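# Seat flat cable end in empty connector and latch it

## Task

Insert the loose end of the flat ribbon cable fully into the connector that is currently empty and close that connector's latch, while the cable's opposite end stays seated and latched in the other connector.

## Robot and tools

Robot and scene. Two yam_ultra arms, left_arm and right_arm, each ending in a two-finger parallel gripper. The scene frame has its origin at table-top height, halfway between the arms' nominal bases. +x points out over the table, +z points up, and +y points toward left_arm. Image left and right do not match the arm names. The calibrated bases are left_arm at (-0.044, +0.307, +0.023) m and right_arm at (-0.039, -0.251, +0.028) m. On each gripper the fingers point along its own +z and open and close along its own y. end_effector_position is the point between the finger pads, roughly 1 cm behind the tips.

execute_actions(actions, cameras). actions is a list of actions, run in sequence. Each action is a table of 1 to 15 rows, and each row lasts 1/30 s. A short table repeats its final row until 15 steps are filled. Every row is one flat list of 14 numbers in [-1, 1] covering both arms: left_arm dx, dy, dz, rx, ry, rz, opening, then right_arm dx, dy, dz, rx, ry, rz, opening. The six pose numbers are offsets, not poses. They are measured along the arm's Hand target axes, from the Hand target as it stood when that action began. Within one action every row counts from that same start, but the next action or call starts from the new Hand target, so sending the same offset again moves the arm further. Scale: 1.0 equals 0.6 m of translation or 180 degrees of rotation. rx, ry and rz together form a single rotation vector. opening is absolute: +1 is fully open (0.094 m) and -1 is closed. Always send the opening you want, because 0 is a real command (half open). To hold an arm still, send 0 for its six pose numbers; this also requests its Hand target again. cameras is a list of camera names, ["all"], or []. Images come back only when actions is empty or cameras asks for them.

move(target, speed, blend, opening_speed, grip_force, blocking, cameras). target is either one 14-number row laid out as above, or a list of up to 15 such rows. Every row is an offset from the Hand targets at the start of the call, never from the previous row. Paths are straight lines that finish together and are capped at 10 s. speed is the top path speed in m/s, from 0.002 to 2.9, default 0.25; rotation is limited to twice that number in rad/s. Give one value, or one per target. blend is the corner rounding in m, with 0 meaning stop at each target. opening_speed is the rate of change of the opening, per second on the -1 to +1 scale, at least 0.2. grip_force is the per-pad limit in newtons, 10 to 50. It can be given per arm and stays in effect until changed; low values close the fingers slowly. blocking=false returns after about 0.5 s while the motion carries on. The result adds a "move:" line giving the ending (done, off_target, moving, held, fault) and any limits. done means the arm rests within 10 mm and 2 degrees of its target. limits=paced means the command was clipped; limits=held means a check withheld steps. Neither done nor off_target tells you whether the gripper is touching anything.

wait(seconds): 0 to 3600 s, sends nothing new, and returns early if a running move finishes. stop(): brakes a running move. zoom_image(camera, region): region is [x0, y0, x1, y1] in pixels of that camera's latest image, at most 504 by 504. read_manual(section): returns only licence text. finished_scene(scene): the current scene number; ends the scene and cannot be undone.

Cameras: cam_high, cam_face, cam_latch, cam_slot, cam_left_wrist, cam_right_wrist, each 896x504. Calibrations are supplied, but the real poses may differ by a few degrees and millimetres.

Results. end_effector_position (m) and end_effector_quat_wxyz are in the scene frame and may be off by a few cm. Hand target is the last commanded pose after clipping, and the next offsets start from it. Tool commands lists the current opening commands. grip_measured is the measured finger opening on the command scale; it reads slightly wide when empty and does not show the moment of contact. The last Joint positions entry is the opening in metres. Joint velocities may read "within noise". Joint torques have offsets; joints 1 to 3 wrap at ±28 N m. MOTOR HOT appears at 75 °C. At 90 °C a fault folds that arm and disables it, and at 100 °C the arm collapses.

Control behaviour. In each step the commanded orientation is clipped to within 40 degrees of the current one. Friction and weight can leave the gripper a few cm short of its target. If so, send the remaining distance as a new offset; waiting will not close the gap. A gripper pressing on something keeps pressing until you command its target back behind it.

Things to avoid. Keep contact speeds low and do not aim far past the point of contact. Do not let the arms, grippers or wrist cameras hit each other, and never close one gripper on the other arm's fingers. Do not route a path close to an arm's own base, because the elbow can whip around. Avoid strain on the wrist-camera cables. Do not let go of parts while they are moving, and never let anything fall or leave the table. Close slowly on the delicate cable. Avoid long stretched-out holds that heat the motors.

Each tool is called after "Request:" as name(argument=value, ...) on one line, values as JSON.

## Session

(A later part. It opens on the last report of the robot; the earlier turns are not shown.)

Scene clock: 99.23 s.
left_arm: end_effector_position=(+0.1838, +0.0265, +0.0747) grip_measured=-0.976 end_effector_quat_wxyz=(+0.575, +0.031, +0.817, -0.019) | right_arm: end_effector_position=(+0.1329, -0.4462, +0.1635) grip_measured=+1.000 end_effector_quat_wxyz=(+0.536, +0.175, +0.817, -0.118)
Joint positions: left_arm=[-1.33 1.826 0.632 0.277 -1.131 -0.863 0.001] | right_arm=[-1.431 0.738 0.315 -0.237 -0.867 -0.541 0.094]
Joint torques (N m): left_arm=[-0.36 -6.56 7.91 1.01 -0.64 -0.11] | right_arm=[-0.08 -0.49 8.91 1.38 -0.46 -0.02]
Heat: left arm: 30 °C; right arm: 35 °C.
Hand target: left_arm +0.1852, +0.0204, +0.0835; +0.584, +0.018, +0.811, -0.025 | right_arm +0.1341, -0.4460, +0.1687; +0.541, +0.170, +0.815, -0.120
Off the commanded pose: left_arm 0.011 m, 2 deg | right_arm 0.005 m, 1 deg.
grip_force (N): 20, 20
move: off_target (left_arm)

Request:
move(target=[0.0126,0.0003,0.0042,0,0,0,-1,0,0,0,0,0,0,1], speed=0.04)

Scene clock: 100.83 s.
left_arm: end_effector_position=(+0.1837, +0.0267, +0.0696) grip_measured=-0.976 end_effector_quat_wxyz=(+0.574, +0.032, +0.818, -0.016) | right_arm: end_effector_position=(+0.1329, -0.4462, +0.1635) grip_measured=+1.000 end_effector_quat_wxyz=(+0.536, +0.175, +0.817, -0.118)
Joint positions: left_arm=[-1.33 1.846 0.632 0.287 -1.131 -0.866 0.001] | right_arm=[-1.431 0.738 0.315 -0.237 -0.867 -0.541 0.094]
Joint torques (N m): left_arm=[-0.36 -5.85 7.09 1.28 -0.64 -0.11] | right_arm=[-0.13 -0.51 8.91 1.38 -0.47 0]
Heat: left arm: 30 °C; right arm: 35 °C.
Hand target: left_arm +0.1852, +0.0204, +0.0756; +0.584, +0.018, +0.811, -0.025 | right_arm +0.1341, -0.4460, +0.1687; +0.541, +0.170, +0.815, -0.120
Off the commanded pose: left_arm 0.009 m, 2 deg | right_arm 0.005 m, 1 deg.
grip_force (N): 20, 20
move: done

Request:
move(target=[0,0.0225,-0.0014,0,0,0,-1,0,0,0,0,0,0,1], speed=0.05)

Scene clock: 103.50 s.
left_arm: end_effector_position=(+0.1829, +0.0308, +0.0670) grip_measured=-0.976 end_effector_quat_wxyz=(+0.575, +0.030, +0.817, -0.020) | right_arm: end_effector_position=(+0.1329, -0.4462, +0.1635) grip_measured=+1.000 end_effector_quat_wxyz=(+0.536, +0.175, +0.817, -0.118)
Joint positions: left_arm=[-1.33 1.846 0.604 0.328 -1.131 -0.862 0.001] | right_arm=[-1.431 0.738 0.315 -0.237 -0.867 -0.541 0.094]
Joint torques (N m): left_arm=[0.42 -8.42 4.01 1.27 -0.58 0.03] | right_arm=[-0.08 -0.47 8.9 1.38 -0.47 0]
Heat: left arm: 30 °C; right arm: 35 °C.
Hand target: left_arm +0.1852, +0.0340, +0.0756; +0.584, +0.018, +0.811, -0.025 | right_arm +0.1341, -0.4460, +0.1687; +0.541, +0.170, +0.815, -0.120
Off the commanded pose: left_arm 0.009 m, 2 deg | right_arm 0.005 m, 1 deg.
grip_force (N): 20, 20
move: done

Request:
wait(seconds=0.1, cameras=["cam_face","cam_latch","cam_slot"])

Request:
zoom_image(camera="cam_slot", region=[420, 220, 560, 380])

Request:
zoom_image(camera="cam_latch", region=[370, 310, 450, 400])

Request:
zoom_image(camera="cam_face", region=[400, 170, 500, 290])

Scene clock: 106.50 s.
left_arm: end_effector_position=(+0.1829, +0.0307, +0.0671) grip_measured=-0.976 end_effector_quat_wxyz=(+0.575, +0.030, +0.817, -0.020) | right_arm: end_effector_position=(+0.1329, -0.4462, +0.1635) grip_measured=+1.000 end_effector_quat_wxyz=(+0.536, +0.175, +0.817, -0.118)
Joint positions: left_arm=[-1.33 1.846 0.604 0.329 -1.131 -0.862 0.001] | right_arm=[-1.431 0.738 0.315 -0.237 -0.867 -0.541 0.094]
Joint torques (N m): left_arm=[0.43 -8.36 4 1.27 -0.58 0.03] | right_arm=[-0.08 -0.51 8.9 1.4 -0.47 0]
Heat: left arm: 30 °C; right arm: 35 °C.
Hand target: left_arm +0.1852, +0.0340, +0.0756; +0.584, +0.018, +0.811, -0.025 | right_arm +0.1341, -0.4460, +0.1687; +0.541, +0.170, +0.815, -0.120
Tool commands: left_gripper/opening=-1.0 right_gripper/opening=+1.0
Off the commanded pose: left_arm 0.009 m, 2 deg | right_arm 0.005 m, 1 deg.
grip_force (N): 20, 20
wait: 0.10 s; at rest from the start

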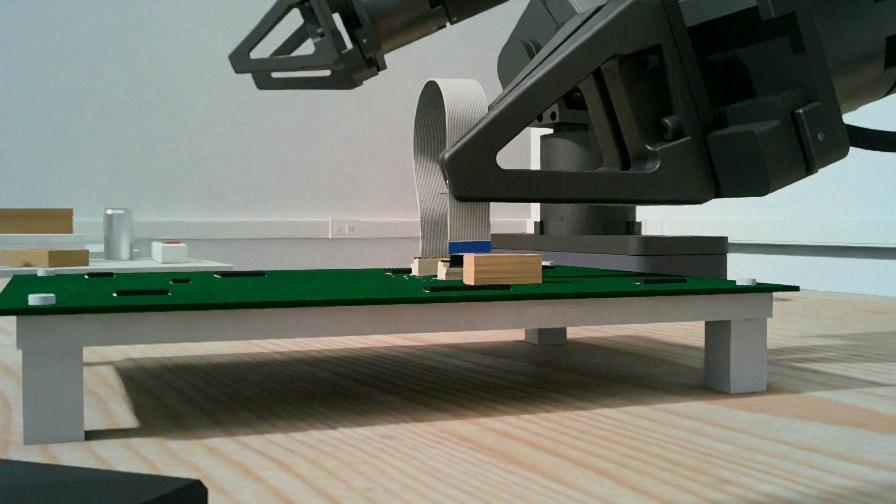

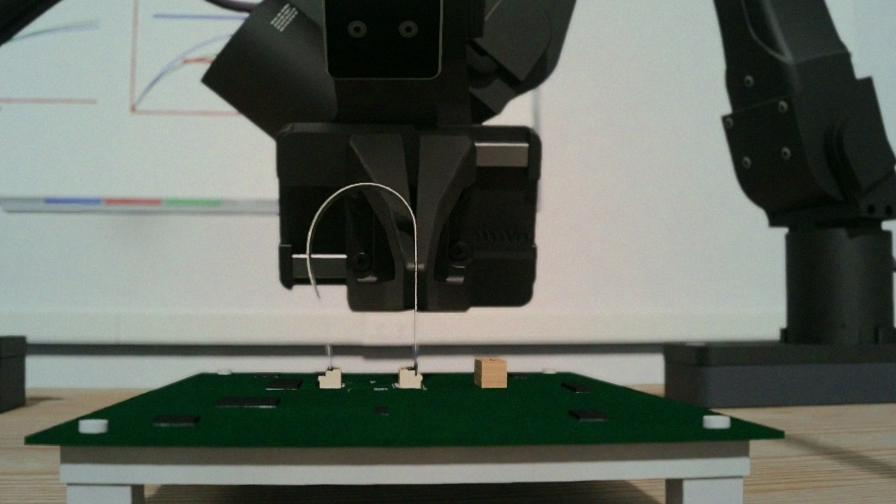

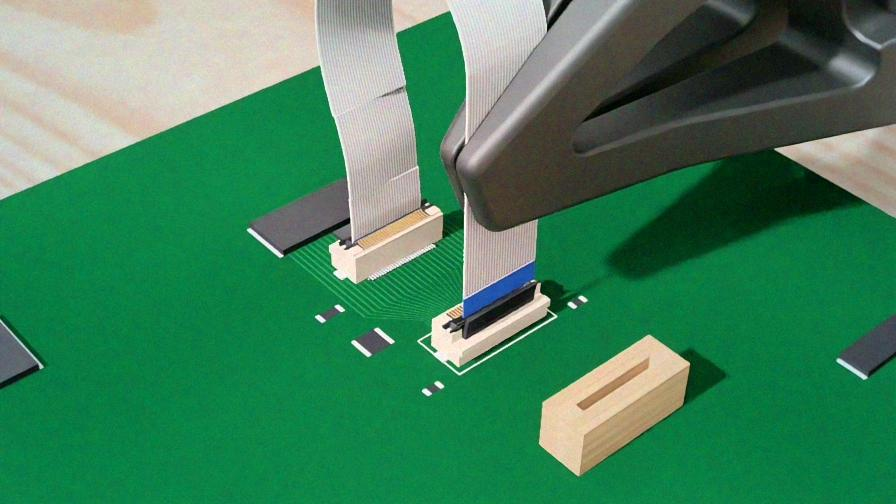

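Scaled by 3.150 from the camera's image (finer frame: 1280x720).

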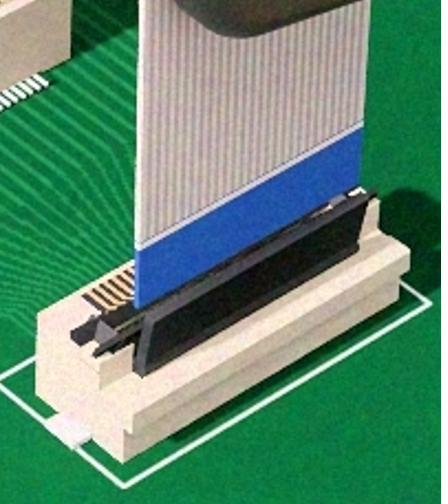

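Scaled by 5.600 from the camera's image (finer frame: 1280x720).

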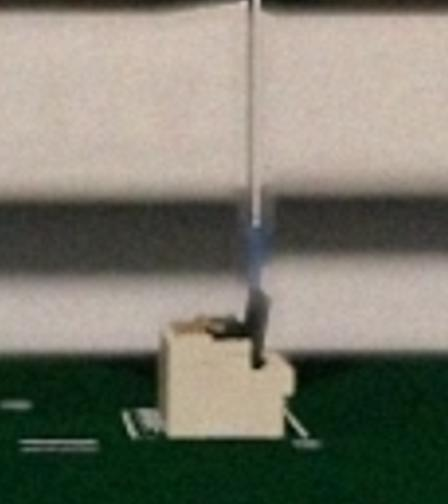

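Scaled by 4.200 from the camera's image (finer frame: 1280x720).

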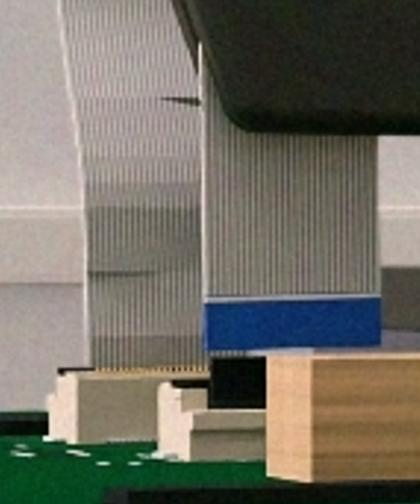

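Request:
move(target=[0,-0.0190,0.0012,0,0,0,-1,0,0,0,0,0,0,1], speed=0.05)

Scene clock: 109.60 s.
left_arm: end_effector_position=(+0.1835, +0.0278, +0.0691) grip_measured=-0.976 end_effector_quat_wxyz=(+0.576, +0.028, +0.817, -0.023) | right_arm: end_effector_position=(+0.1329, -0.4462, +0.1635) grip_measured=+1.000 end_effector_quat_wxyz=(+0.536, +0.175, +0.817, -0.118)
Joint positions: left_arm=[-1.33 1.846 0.616 0.323 -1.131 -0.862 0.001] | right_arm=[-1.431 0.738 0.315 -0.237 -0.867 -0.541 0.094]
Joint torques (N m): left_arm=[-0.28 -6.17 7.64 1.05 -0.64 -0.1] | right_arm=[-0.14 -0.5 8.88 1.38 -0.48 0.01]
Heat: left arm: 30 °C; right arm: 35 °C.
Hand target: left_arm +0.1852, +0.0226, +0.0756; +0.584, +0.018, +0.811, -0.025 | right_arm +0.1341, -0.4460, +0.1687; +0.541, +0.170, +0.815, -0.120
Off the commanded pose: left_arm 0.009 m, 2 deg | right_arm 0.005 m, 1 deg.
grip_force (N): 20, 20
move: done

Request:
move(target=[0.0070,0.0008,0.0023,-0.0003,0.0003,0.001,-1,0,0,0,0,0,0,1], speed=0.04, cameras=["cam_face","cam_latch","cam_slot"])

Request:
zoom_image(camera="cam_slot", region=[420, 220, 560, 380])

Request:
zoom_image(camera="cam_latch", region=[370, 310, 450, 400])

Request:
zoom_image(camera="cam_face", region=[400, 170, 500, 290])

Scene clock: 114.37 s.
left_arm: end_effector_position=(+0.1833, +0.0287, +0.0657) grip_measured=-0.976 end_effector_quat_wxyz=(+0.575, +0.032, +0.818, -0.018) | right_arm: end_effector_position=(+0.1329, -0.4462, +0.1635) grip_measured=+1.000 end_effector_quat_wxyz=(+0.536, +0.175, +0.817, -0.118)
Joint positions: left_arm=[-1.33 1.857 0.616 0.323 -1.131 -0.862 0.001] | right_arm=[-1.431 0.738 0.315 -0.237 -0.867 -0.541 0.094]
Joint torques (N m): left_arm=[-0.17 -5.79 7.32 1.18 -0.63 -0.11] | right_arm=[-0.1 -0.44 8.92 1.37 -0.46 0]
Heat: left arm: 30 °C; right arm: 35 °C.
Hand target: left_arm +0.1852, +0.0229, +0.0711; +0.583, +0.019, +0.812, -0.024 | right_arm +0.1341, -0.4460, +0.1687; +0.541, +0.170, +0.815, -0.120
Off the commanded pose: left_arm 0.008 m, 2 deg | right_arm 0.005 m, 1 deg.
grip_force (N): 20, 20
move: done

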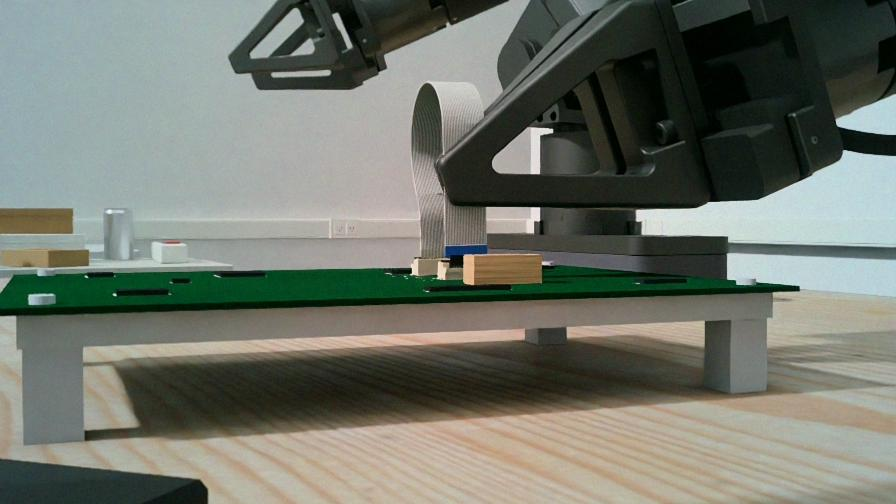

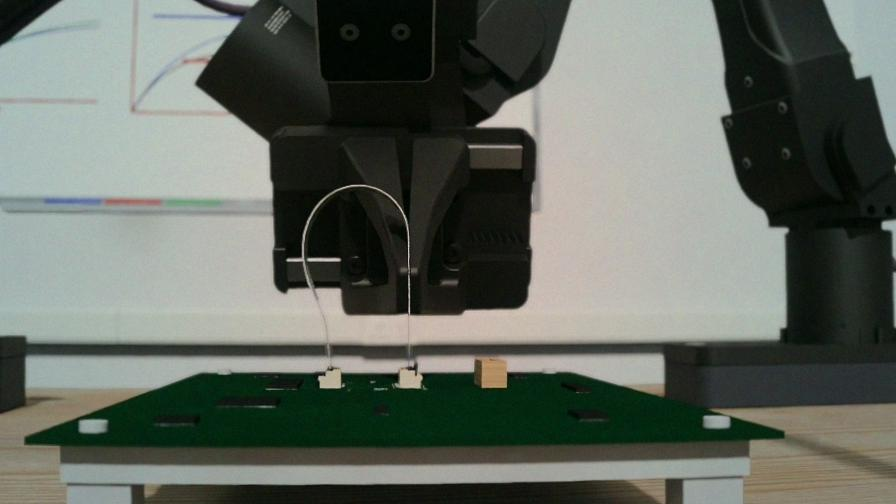

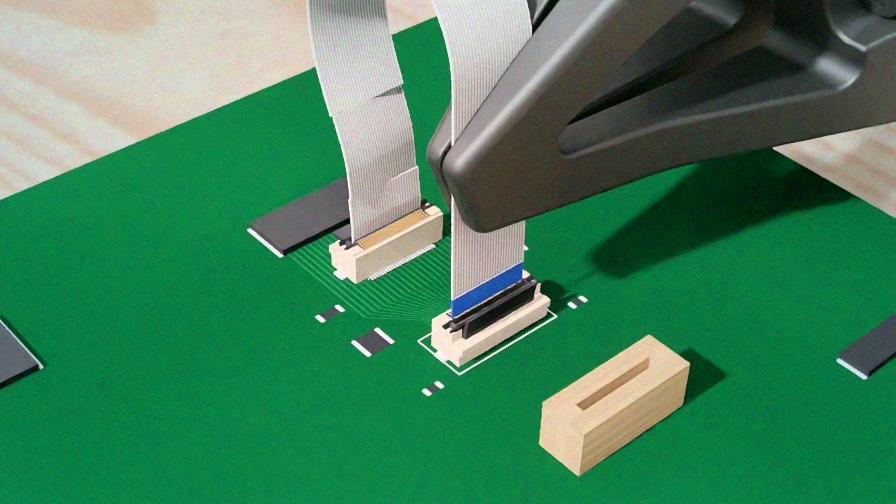

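Scaled by 3.150 from the camera's image (finer frame: 1280x720).

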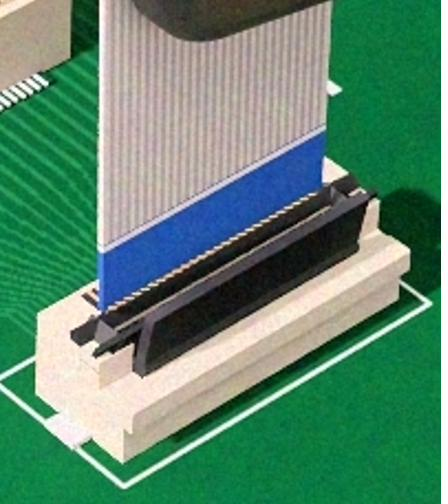

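Scaled by 5.600 from the camera's image (finer frame: 1280x720).

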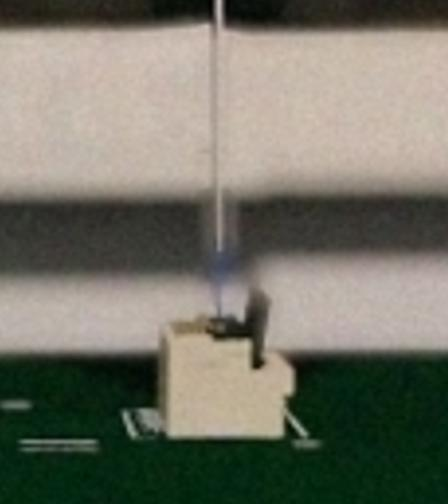

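Scaled by 4.200 from the camera's image (finer frame: 1280x720).

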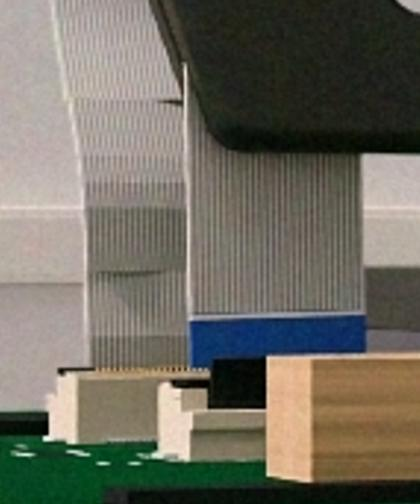

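Request:
move(target=[0.0044,0.0001,0.0015,0,0,0,-1,0,0,0,0,0,0,1], speed=0.03, cameras=["cam_face","cam_latch","cam_slot"])

Request:
zoom_image(camera="cam_slot", region=[420, 220, 560, 380])

Request:
zoom_image(camera="cam_latch", region=[370, 310, 450, 400])

Scene clock: 116.90 s.
left_arm: end_effector_position=(+0.1837, +0.0288, +0.0646) grip_measured=-0.976 end_effector_quat_wxyz=(+0.576, +0.030, +0.816, -0.017) | right_arm: end_effector_position=(+0.1329, -0.4462, +0.1635) grip_measured=+1.000 end_effector_quat_wxyz=(+0.536, +0.175, +0.817, -0.118)
Joint positions: left_arm=[-1.33 1.865 0.616 0.332 -1.135 -0.862 0.001] | right_arm=[-1.431 0.738 0.315 -0.237 -0.867 -0.541 0.094]
Joint torques (N m): left_arm=[-0.25 -5.56 7.1 1.21 -0.58 -0.11] | right_arm=[-0.1 -0.44 8.9 1.37 -0.47 -0.02]
Heat: left arm: 30 °C; right arm: 35 °C.
Hand target: left_arm +0.1853, +0.0230, +0.0682; +0.583, +0.019, +0.812, -0.024 | right_arm +0.1341, -0.4460, +0.1687; +0.541, +0.170, +0.815, -0.120
Off the commanded pose: left_arm 0.007 m, 2 deg | right_arm 0.005 m, 1 deg.
grip_force (N): 20, 20
move: done

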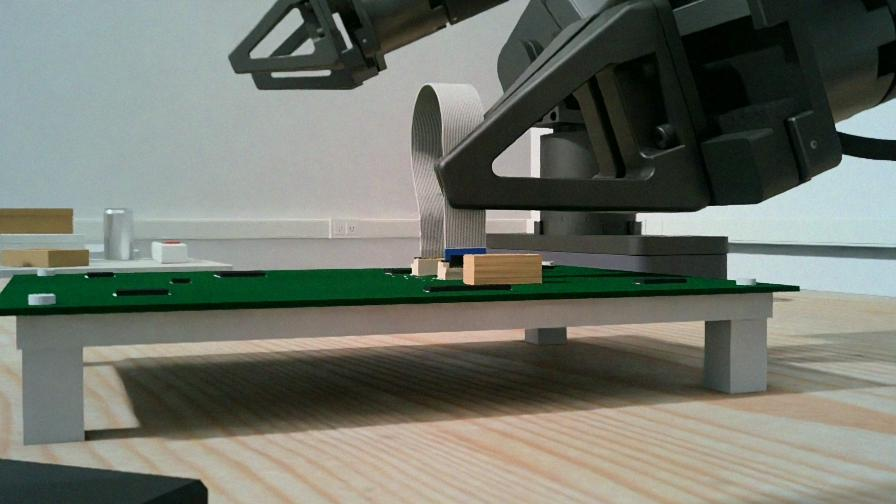

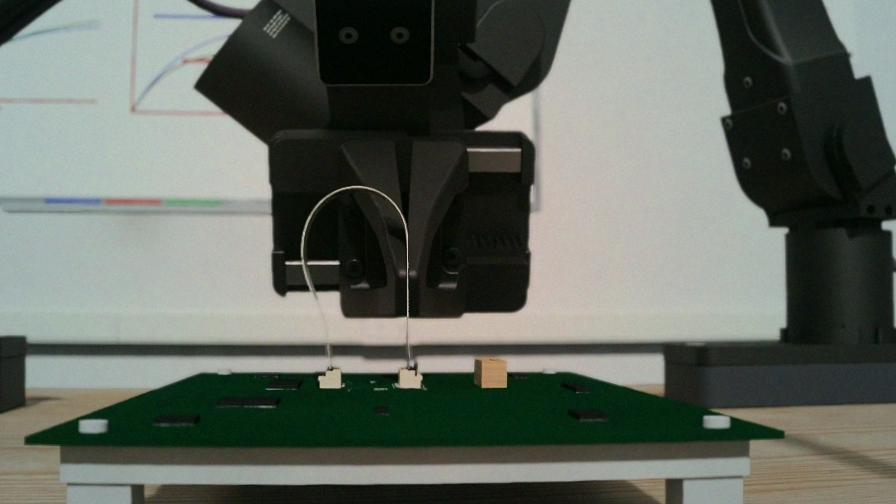

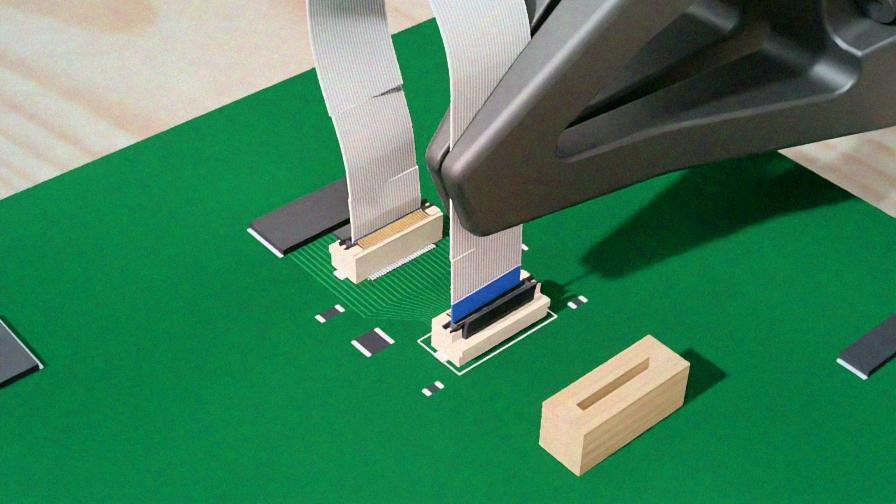

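Scaled by 3.150 from the camera's image (finer frame: 1280x720).

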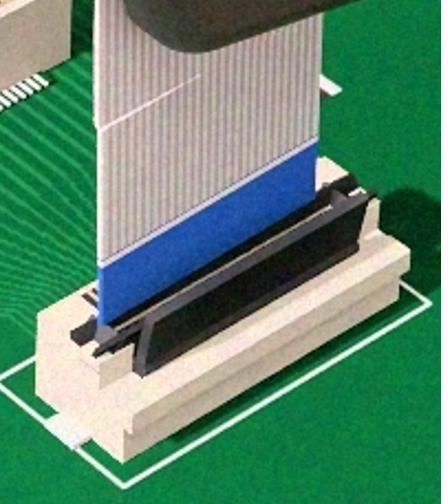

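Scaled by 5.600 from the camera's image (finer frame: 1280x720).

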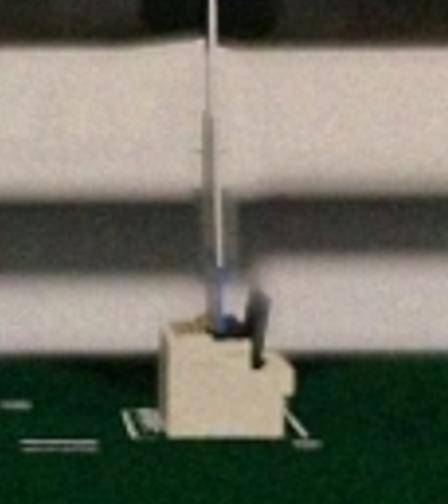

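Request:
move(target=[0.0028,0.0015,0.0009,-0.0009,0.0008,0.0026,-1,0,0,0,0,0,0,1], speed=0.03, cameras=["cam_face","cam_latch","cam_slot"])

Request:
zoom_image(camera="cam_slot", region=[420, 240, 540, 360])

Request:
zoom_image(camera="cam_latch", region=[370, 310, 450, 400])

Scene clock: 120.87 s.
left_arm: end_effector_position=(+0.1839, +0.0292, +0.0645) grip_measured=-0.976 end_effector_quat_wxyz=(+0.578, +0.030, +0.816, -0.016) | right_arm: end_effector_position=(+0.1329, -0.4462, +0.1635) grip_measured=+1.000 end_effector_quat_wxyz=(+0.536, +0.175, +0.817, -0.118)
Joint positions: left_arm=[-1.33 1.868 0.616 0.335 -1.14 -0.862 0.001] | right_arm=[-1.431 0.738 0.315 -0.237 -0.867 -0.541 0.094]
Joint torques (N m): left_arm=[-0.14 -5.53 6.99 1.16 -0.53 -0.09] | right_arm=[-0.1 -0.49 8.87 1.37 -0.46 -0.01]
Heat: left arm: 30 °C; right arm: 35 °C.
Hand target: left_arm +0.1853, +0.0238, +0.0665; +0.583, +0.022, +0.812, -0.020 | right_arm +0.1341, -0.4460, +0.1687; +0.541, +0.170, +0.815, -0.120
Off the commanded pose: left_arm 0.006 m, 1 deg | right_arm 0.005 m, 1 deg.
grip_force (N): 20, 20
move: done

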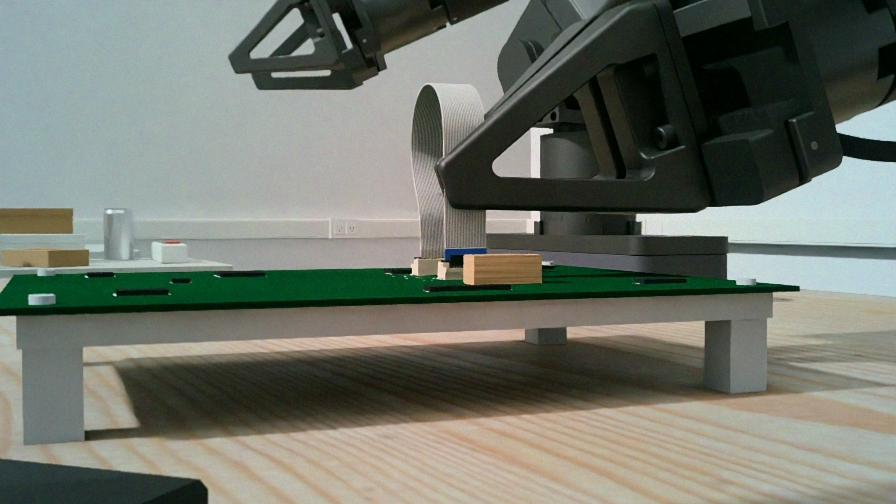

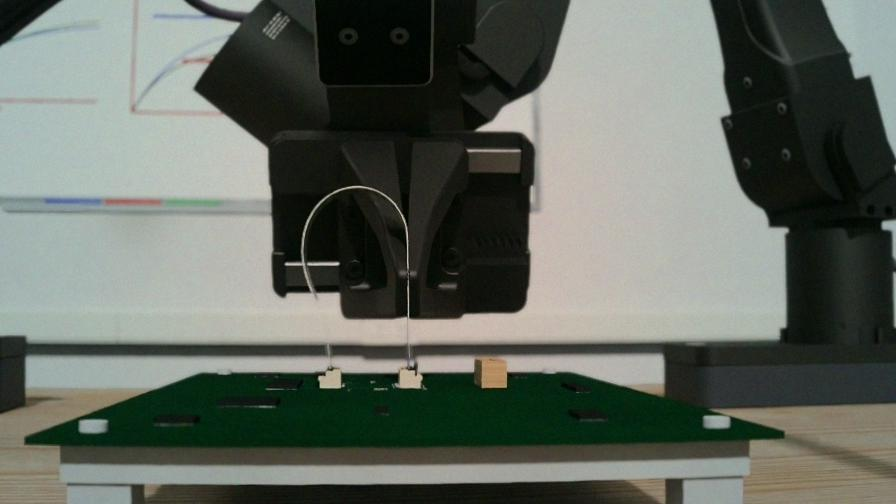

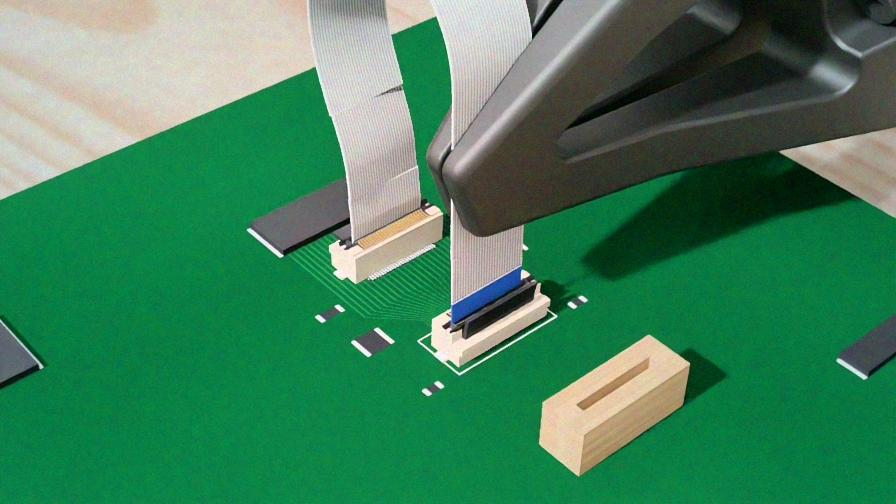

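Scaled by 4.200 from the camera's image (finer frame: 1280x720).

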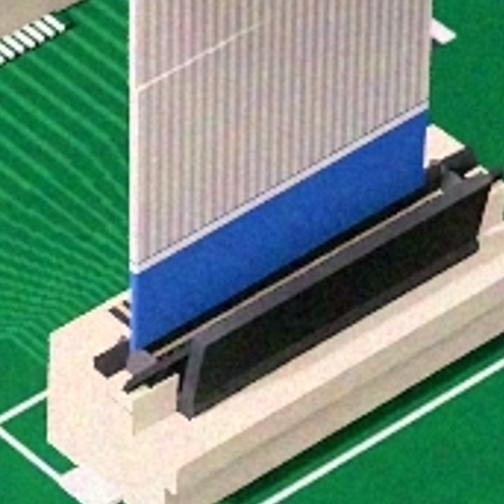

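Scaled by 5.600 from the camera's image (finer frame: 1280x720).

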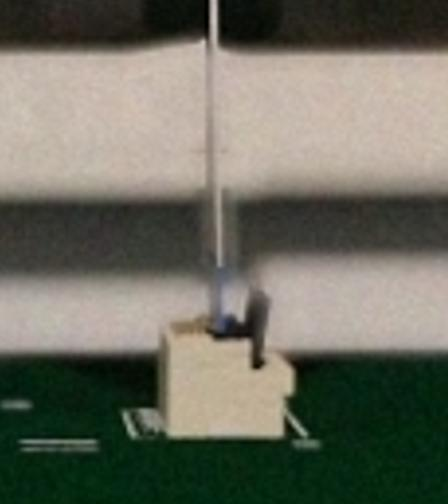

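Request:
move(target=[0.0018,0.0017,-0.0022,-0.0007,0.0007,0.002,-1,0,0,0,0,0,0,1], speed=0.03, cameras=["cam_latch","cam_slot"])

Request:
zoom_image(camera="cam_slot", region=[420, 240, 540, 360])

Request:
zoom_image(camera="cam_latch", region=[370, 310, 450, 400])

Scene clock: 126.23 s.
left_arm: end_effector_position=(+0.1839, +0.0292, +0.0646) grip_measured=-0.976 end_effector_quat_wxyz=(+0.578, +0.028, +0.815, -0.017) | right_arm: end_effector_position=(+0.1329, -0.4462, +0.1635) grip_measured=+1.000 end_effector_quat_wxyz=(+0.536, +0.175, +0.817, -0.118)
Joint positions: left_arm=[-1.33 1.868 0.616 0.335 -1.14 -0.867 0.001] | right_arm=[-1.431 0.738 0.315 -0.237 -0.867 -0.541 0.094]
Joint torques (N m): left_arm=[-0.49 -5.64 6.94 0.99 -0.55 -0.13] | right_arm=[-0.09 -0.47 8.85 1.37 -0.47 0]
Heat: left arm: 30 °C; right arm: 35 °C.
Hand target: left_arm +0.1838, +0.0249, +0.0659; +0.582, +0.024, +0.813, -0.018 | right_arm +0.1341, -0.4460, +0.1687; +0.541, +0.170, +0.815, -0.120
Off the commanded pose: left_arm 0.005 m, 1 deg | right_arm 0.005 m, 1 deg.
grip_force (N): 20, 20
move: done

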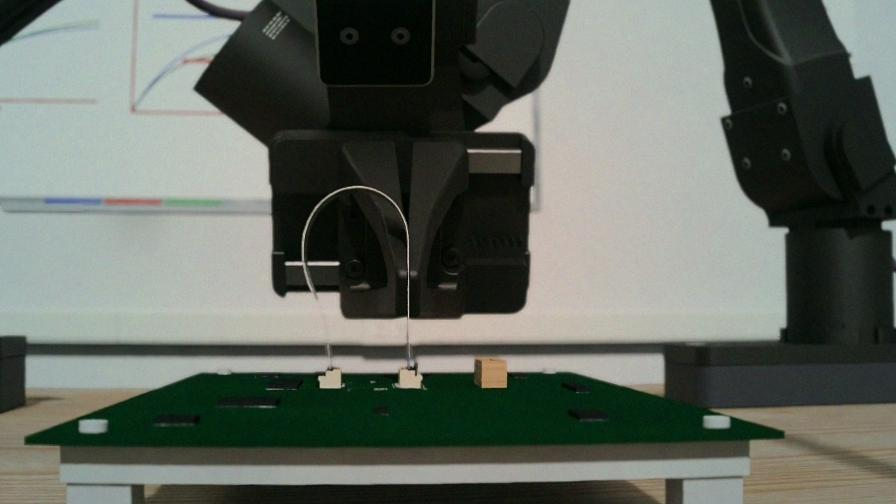

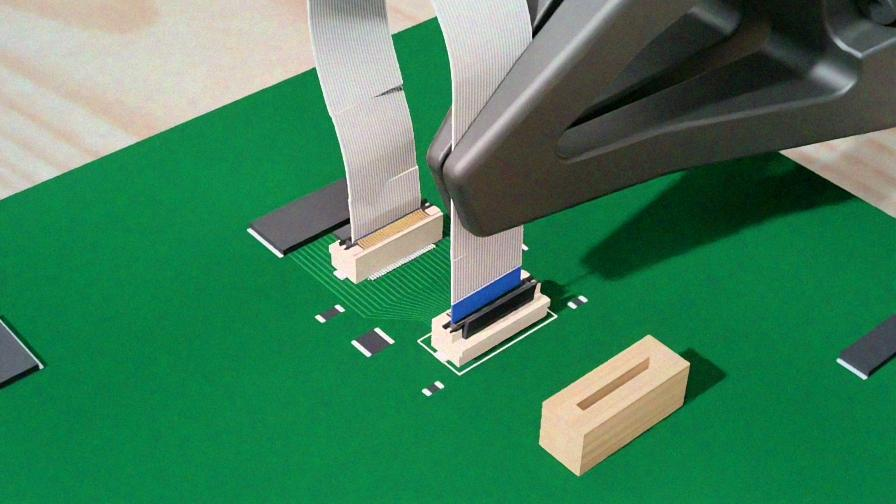

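Scaled by 4.200 from the camera's image (finer frame: 1280x720).

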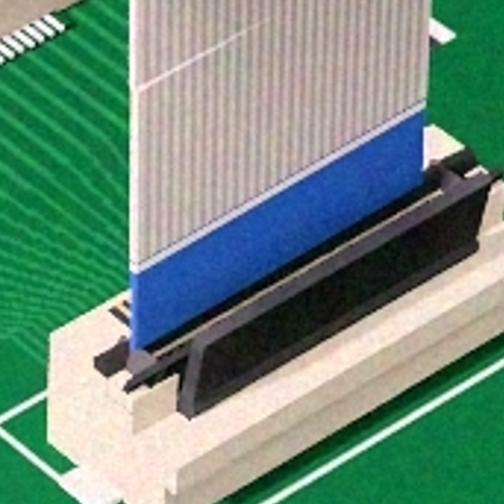

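Scaled by 5.600 from the camera's image (finer frame: 1280x720).

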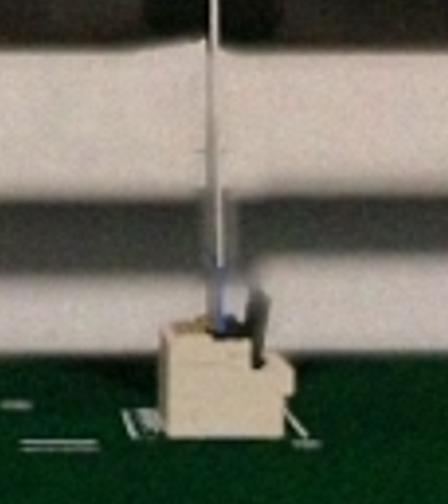

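Request:
wait(seconds=0.05, cameras=["cam_face"])

Request:
zoom_image(camera="cam_face", region=[400, 220, 500, 290])

Scene clock: 128.27 s.
left_arm: end_effector_position=(+0.1839, +0.0292, +0.0646) grip_measured=-0.976 end_effector_quat_wxyz=(+0.578, +0.028, +0.816, -0.017) | right_arm: end_effector_position=(+0.1329, -0.4462, +0.1635) grip_measured=+1.000 end_effector_quat_wxyz=(+0.536, +0.175, +0.817, -0.118)
Joint positions: left_arm=[-1.33 1.868 0.616 0.335 -1.14 -0.867 0.001] | right_arm=[-1.431 0.738 0.315 -0.237 -0.867 -0.541 0.094]
Joint torques (N m): left_arm=[-0.51 -5.61 6.9 0.99 -0.56 -0.11] | right_arm=[-0.06 -0.53 8.87 1.38 -0.46 -0.01]
Heat: left arm: 30 °C; right arm: 35 °C.
Hand target: left_arm +0.1838, +0.0249, +0.0659; +0.582, +0.024, +0.813, -0.017 | right_arm +0.1341, -0.4460, +0.1687; +0.541, +0.170, +0.815, -0.120
Tool commands: left_gripper/opening=-1.0 right_gripper/opening=+1.0
Off the commanded pose: left_arm 0.005 m, 1 deg | right_arm 0.005 m, 1 deg.
grip_force (N): 20, 20
wait: 0.07 s; at rest from the start

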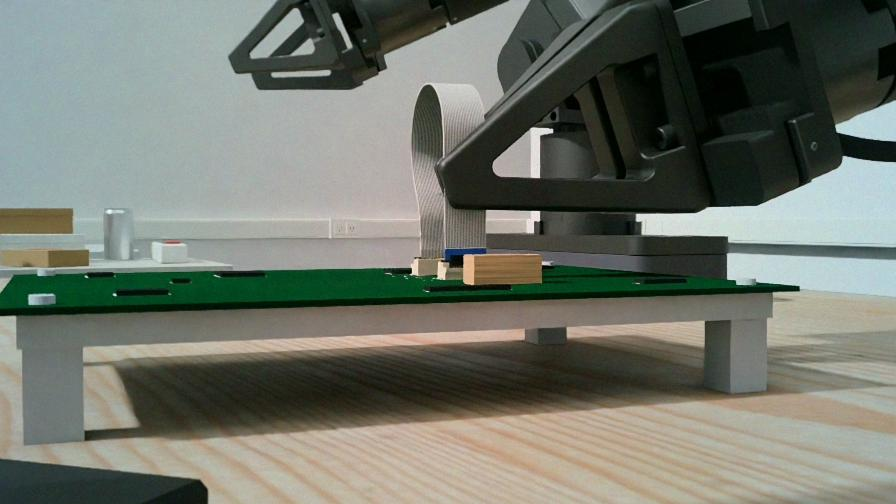

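Scaled by 5.040 from the camera's image (finer frame: 1280x720).

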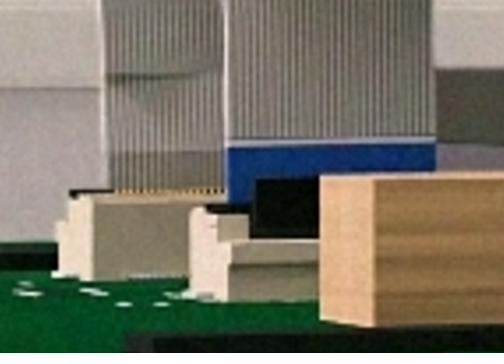

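Request:
move(target=[-0.0134,-0.0002,-0.0072,0,0,0,-1,0,0,0,0,0,0,1], speed=0.04)

Scene clock: 131.33 s.
left_arm: end_effector_position=(+0.1821, +0.0334, +0.0626) grip_measured=-0.976 end_effector_quat_wxyz=(+0.576, +0.036, +0.816, -0.001) | right_arm: end_effector_position=(+0.1329, -0.4462, +0.1635) grip_measured=+1.000 end_effector_quat_wxyz=(+0.536, +0.175, +0.817, -0.118)
Joint positions: left_arm=[-1.335 1.868 0.62 0.286 -1.15 -0.878 0.001] | right_arm=[-1.431 0.738 0.315 -0.237 -0.867 -0.541 0.094]
Joint torques (N m): left_arm=[-0.49 -8.55 7.28 0.87 -0.5 -0.12] | right_arm=[-0.08 -0.46 8.94 1.37 -0.47 0.01]
Heat: left arm: 30 °C; right arm: 35 °C.
Hand target: left_arm +0.1823, +0.0249, +0.0749; +0.582, +0.024, +0.813, -0.017 | right_arm +0.1341, -0.4460, +0.1687; +0.541, +0.170, +0.815, -0.120
Off the commanded pose: left_arm 0.015 m, 2 deg | right_arm 0.005 m, 1 deg.
grip_force (N): 20, 20
move: off_target (left_arm)

Request:
wait(seconds=0.05, cameras=["cam_face","cam_latch","cam_slot"])

Request:
zoom_image(camera="cam_slot", region=[420, 220, 560, 380])

Request:
zoom_image(camera="cam_latch", region=[370, 310, 450, 400])

Scene clock: 131.97 s.
left_arm: end_effector_position=(+0.1821, +0.0334, +0.0626) grip_measured=-0.976 end_effector_quat_wxyz=(+0.576, +0.036, +0.816, -0.001) | right_arm: end_effector_position=(+0.1329, -0.4462, +0.1635) grip_measured=+1.000 end_effector_quat_wxyz=(+0.536, +0.175, +0.817, -0.118)
Joint positions: left_arm=[-1.335 1.868 0.62 0.286 -1.15 -0.878 0.001] | right_arm=[-1.431 0.738 0.315 -0.237 -0.867 -0.541 0.094]
Joint torques (N m): left_arm=[-0.44 -8.55 7.28 0.87 -0.5 -0.11] | right_arm=[-0.13 -0.54 8.88 1.38 -0.47 0]
Heat: left arm: 30 °C; right arm: 35 °C.
Hand target: left_arm +0.1823, +0.0249, +0.0749; +0.582, +0.024, +0.813, -0.017 | right_arm +0.1341, -0.4460, +0.1687; +0.541, +0.170, +0.815, -0.120
Tool commands: left_gripper/opening=-1.0 right_gripper/opening=+1.0
Off the commanded pose: left_arm 0.015 m, 2 deg | right_arm 0.005 m, 1 deg.
grip_force (N): 20, 20
wait: 0.07 s; at rest from the start

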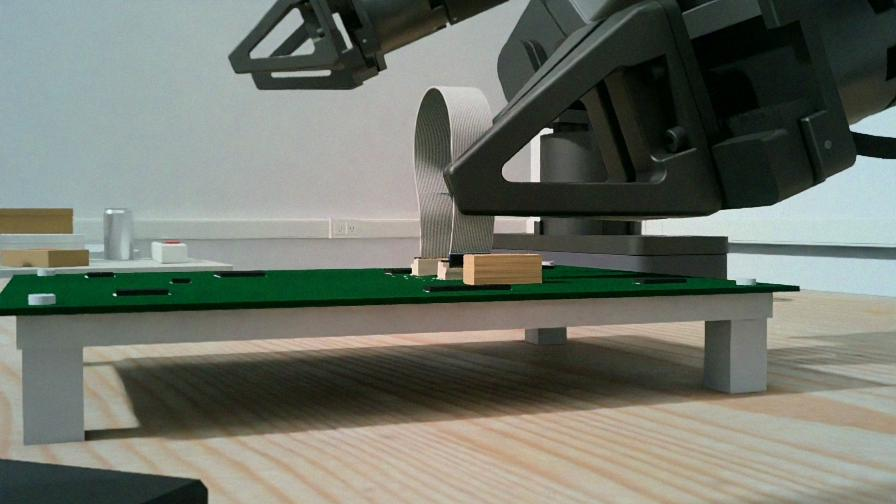

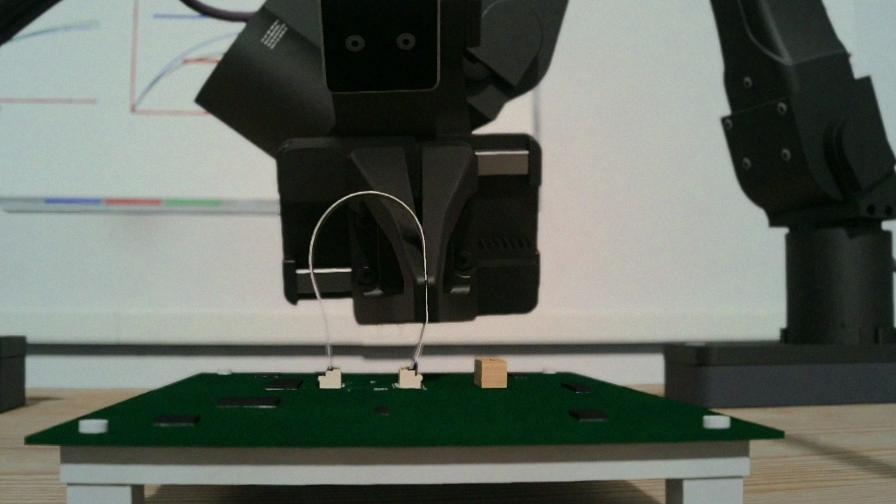

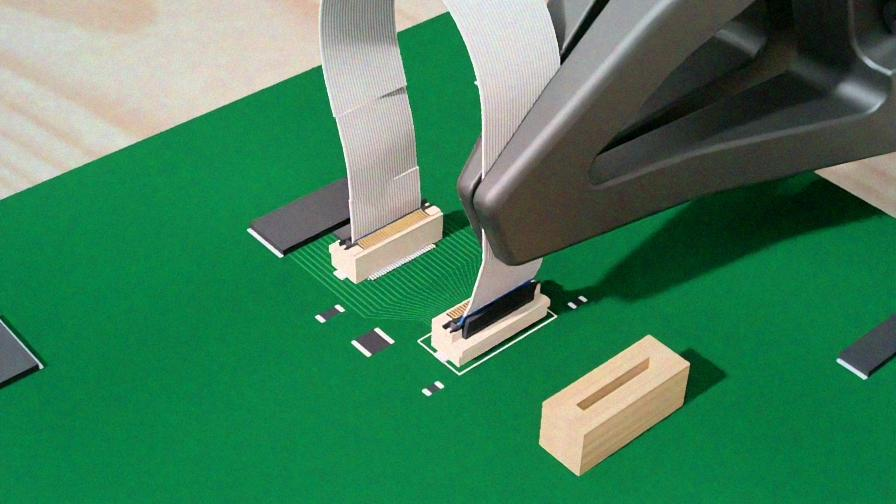

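Scaled by 3.150 from the camera's image (finer frame: 1280x720).

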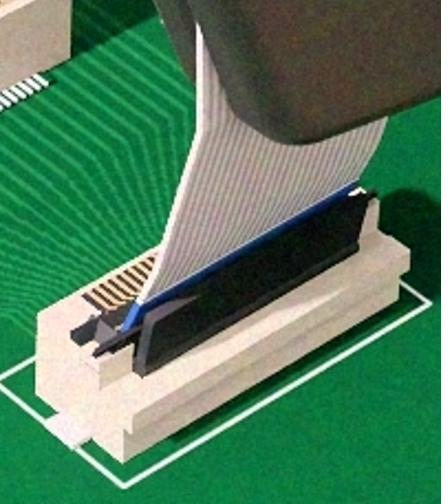

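Scaled by 5.600 from the camera's image (finer frame: 1280x720).

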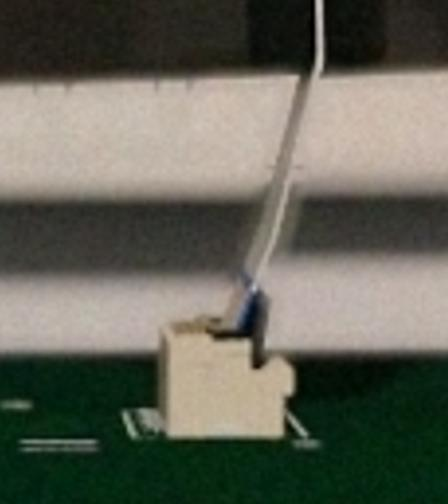

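Request:
move(target=[0.0166,-0.0007,0.0056,0,0,0,-1,0,0,0,0,0,0,1], speed=0.03, cameras=["cam_face","cam_latch","cam_slot"])

Request:
zoom_image(camera="cam_slot", region=[420, 220, 560, 380])

Request:
zoom_image(camera="cam_latch", region=[370, 310, 450, 400])

Request:
zoom_image(camera="cam_face", region=[400, 220, 500, 290])

Scene clock: 134.37 s.
left_arm: end_effector_position=(+0.1825, +0.0312, +0.0630) grip_measured=-0.976 end_effector_quat_wxyz=(+0.578, +0.030, +0.815, -0.009) | right_arm: end_effector_position=(+0.1329, -0.4462, +0.1635) grip_measured=+1.000 end_effector_quat_wxyz=(+0.536, +0.175, +0.817, -0.118)
Joint positions: left_arm=[-1.335 1.873 0.62 0.307 -1.149 -0.881 0.001] | right_arm=[-1.431 0.738 0.315 -0.237 -0.867 -0.541 0.094]
Joint torques (N m): left_arm=[-0.54 -5.56 6.79 1.14 -0.51 -0.12] | right_arm=[-0.06 -0.46 8.84 1.38 -0.48 0]
Heat: left arm: 30 °C; right arm: 35 °C.
Hand target: left_arm +0.1822, +0.0245, +0.0644; +0.582, +0.024, +0.813, -0.017 | right_arm +0.1341, -0.4460, +0.1687; +0.541, +0.170, +0.815, -0.120
Off the commanded pose: left_arm 0.007 m, 1 deg | right_arm 0.005 m, 1 deg.
grip_force (N): 20, 20
move: done

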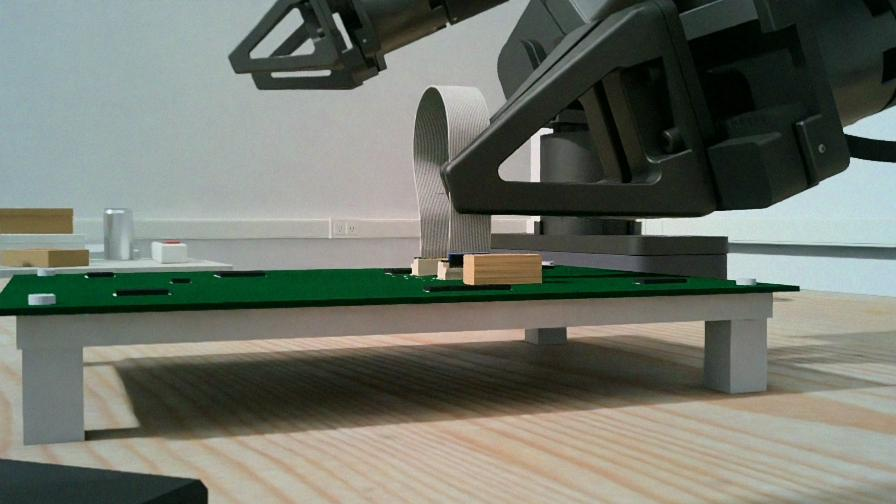

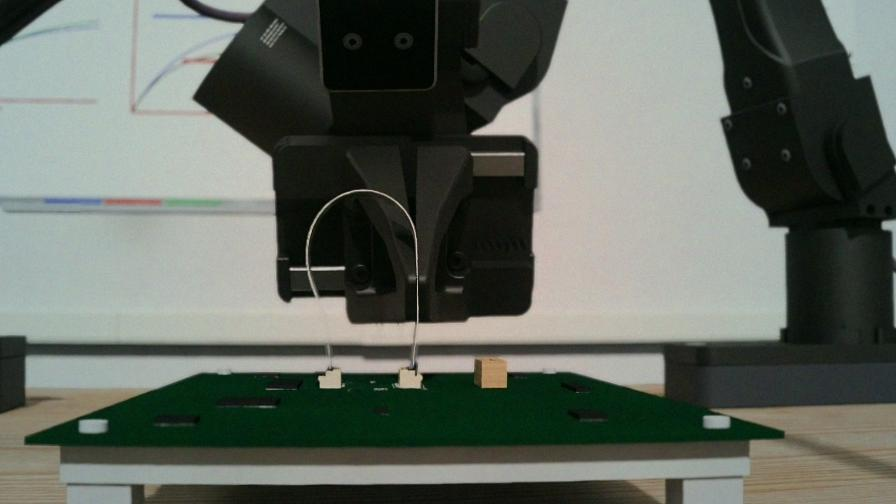

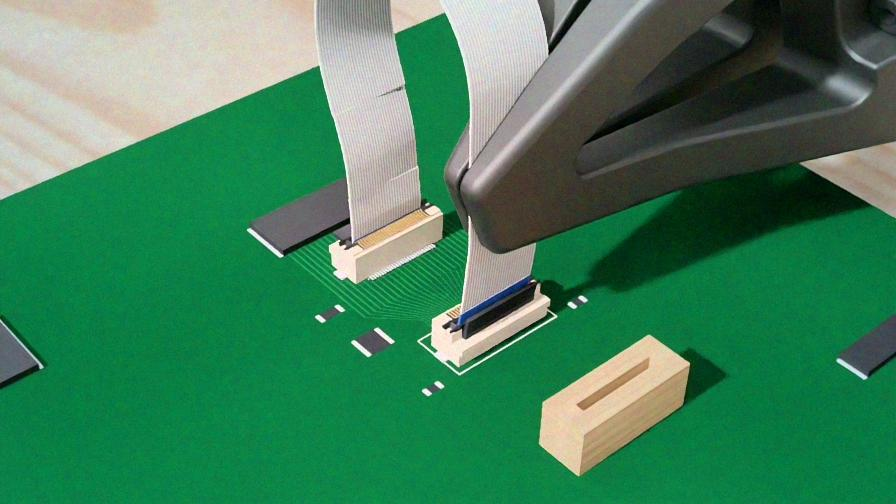

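Scaled by 3.150 from the camera's image (finer frame: 1280x720).

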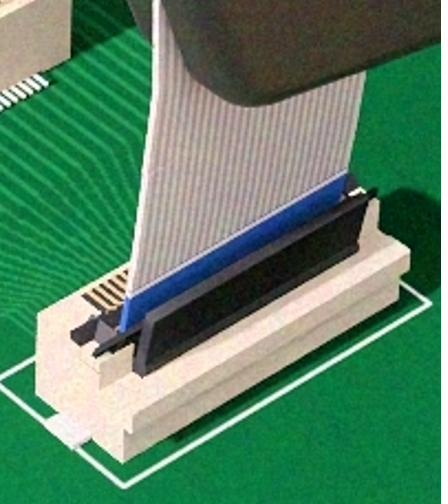

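Scaled by 5.600 from the camera's image (finer frame: 1280x720).

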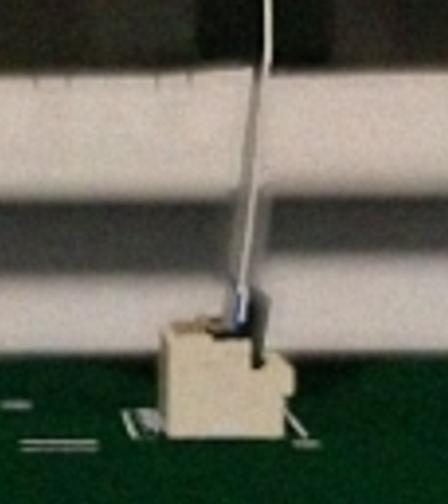

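Scaled by 5.040 from the camera's image (finer frame: 1280x720).

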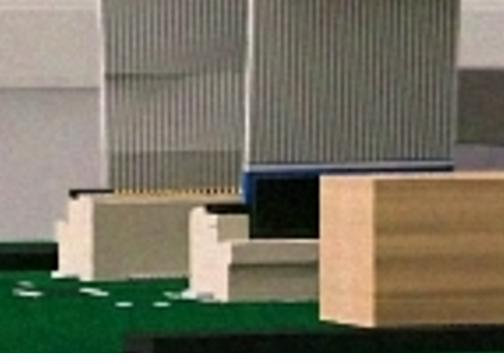

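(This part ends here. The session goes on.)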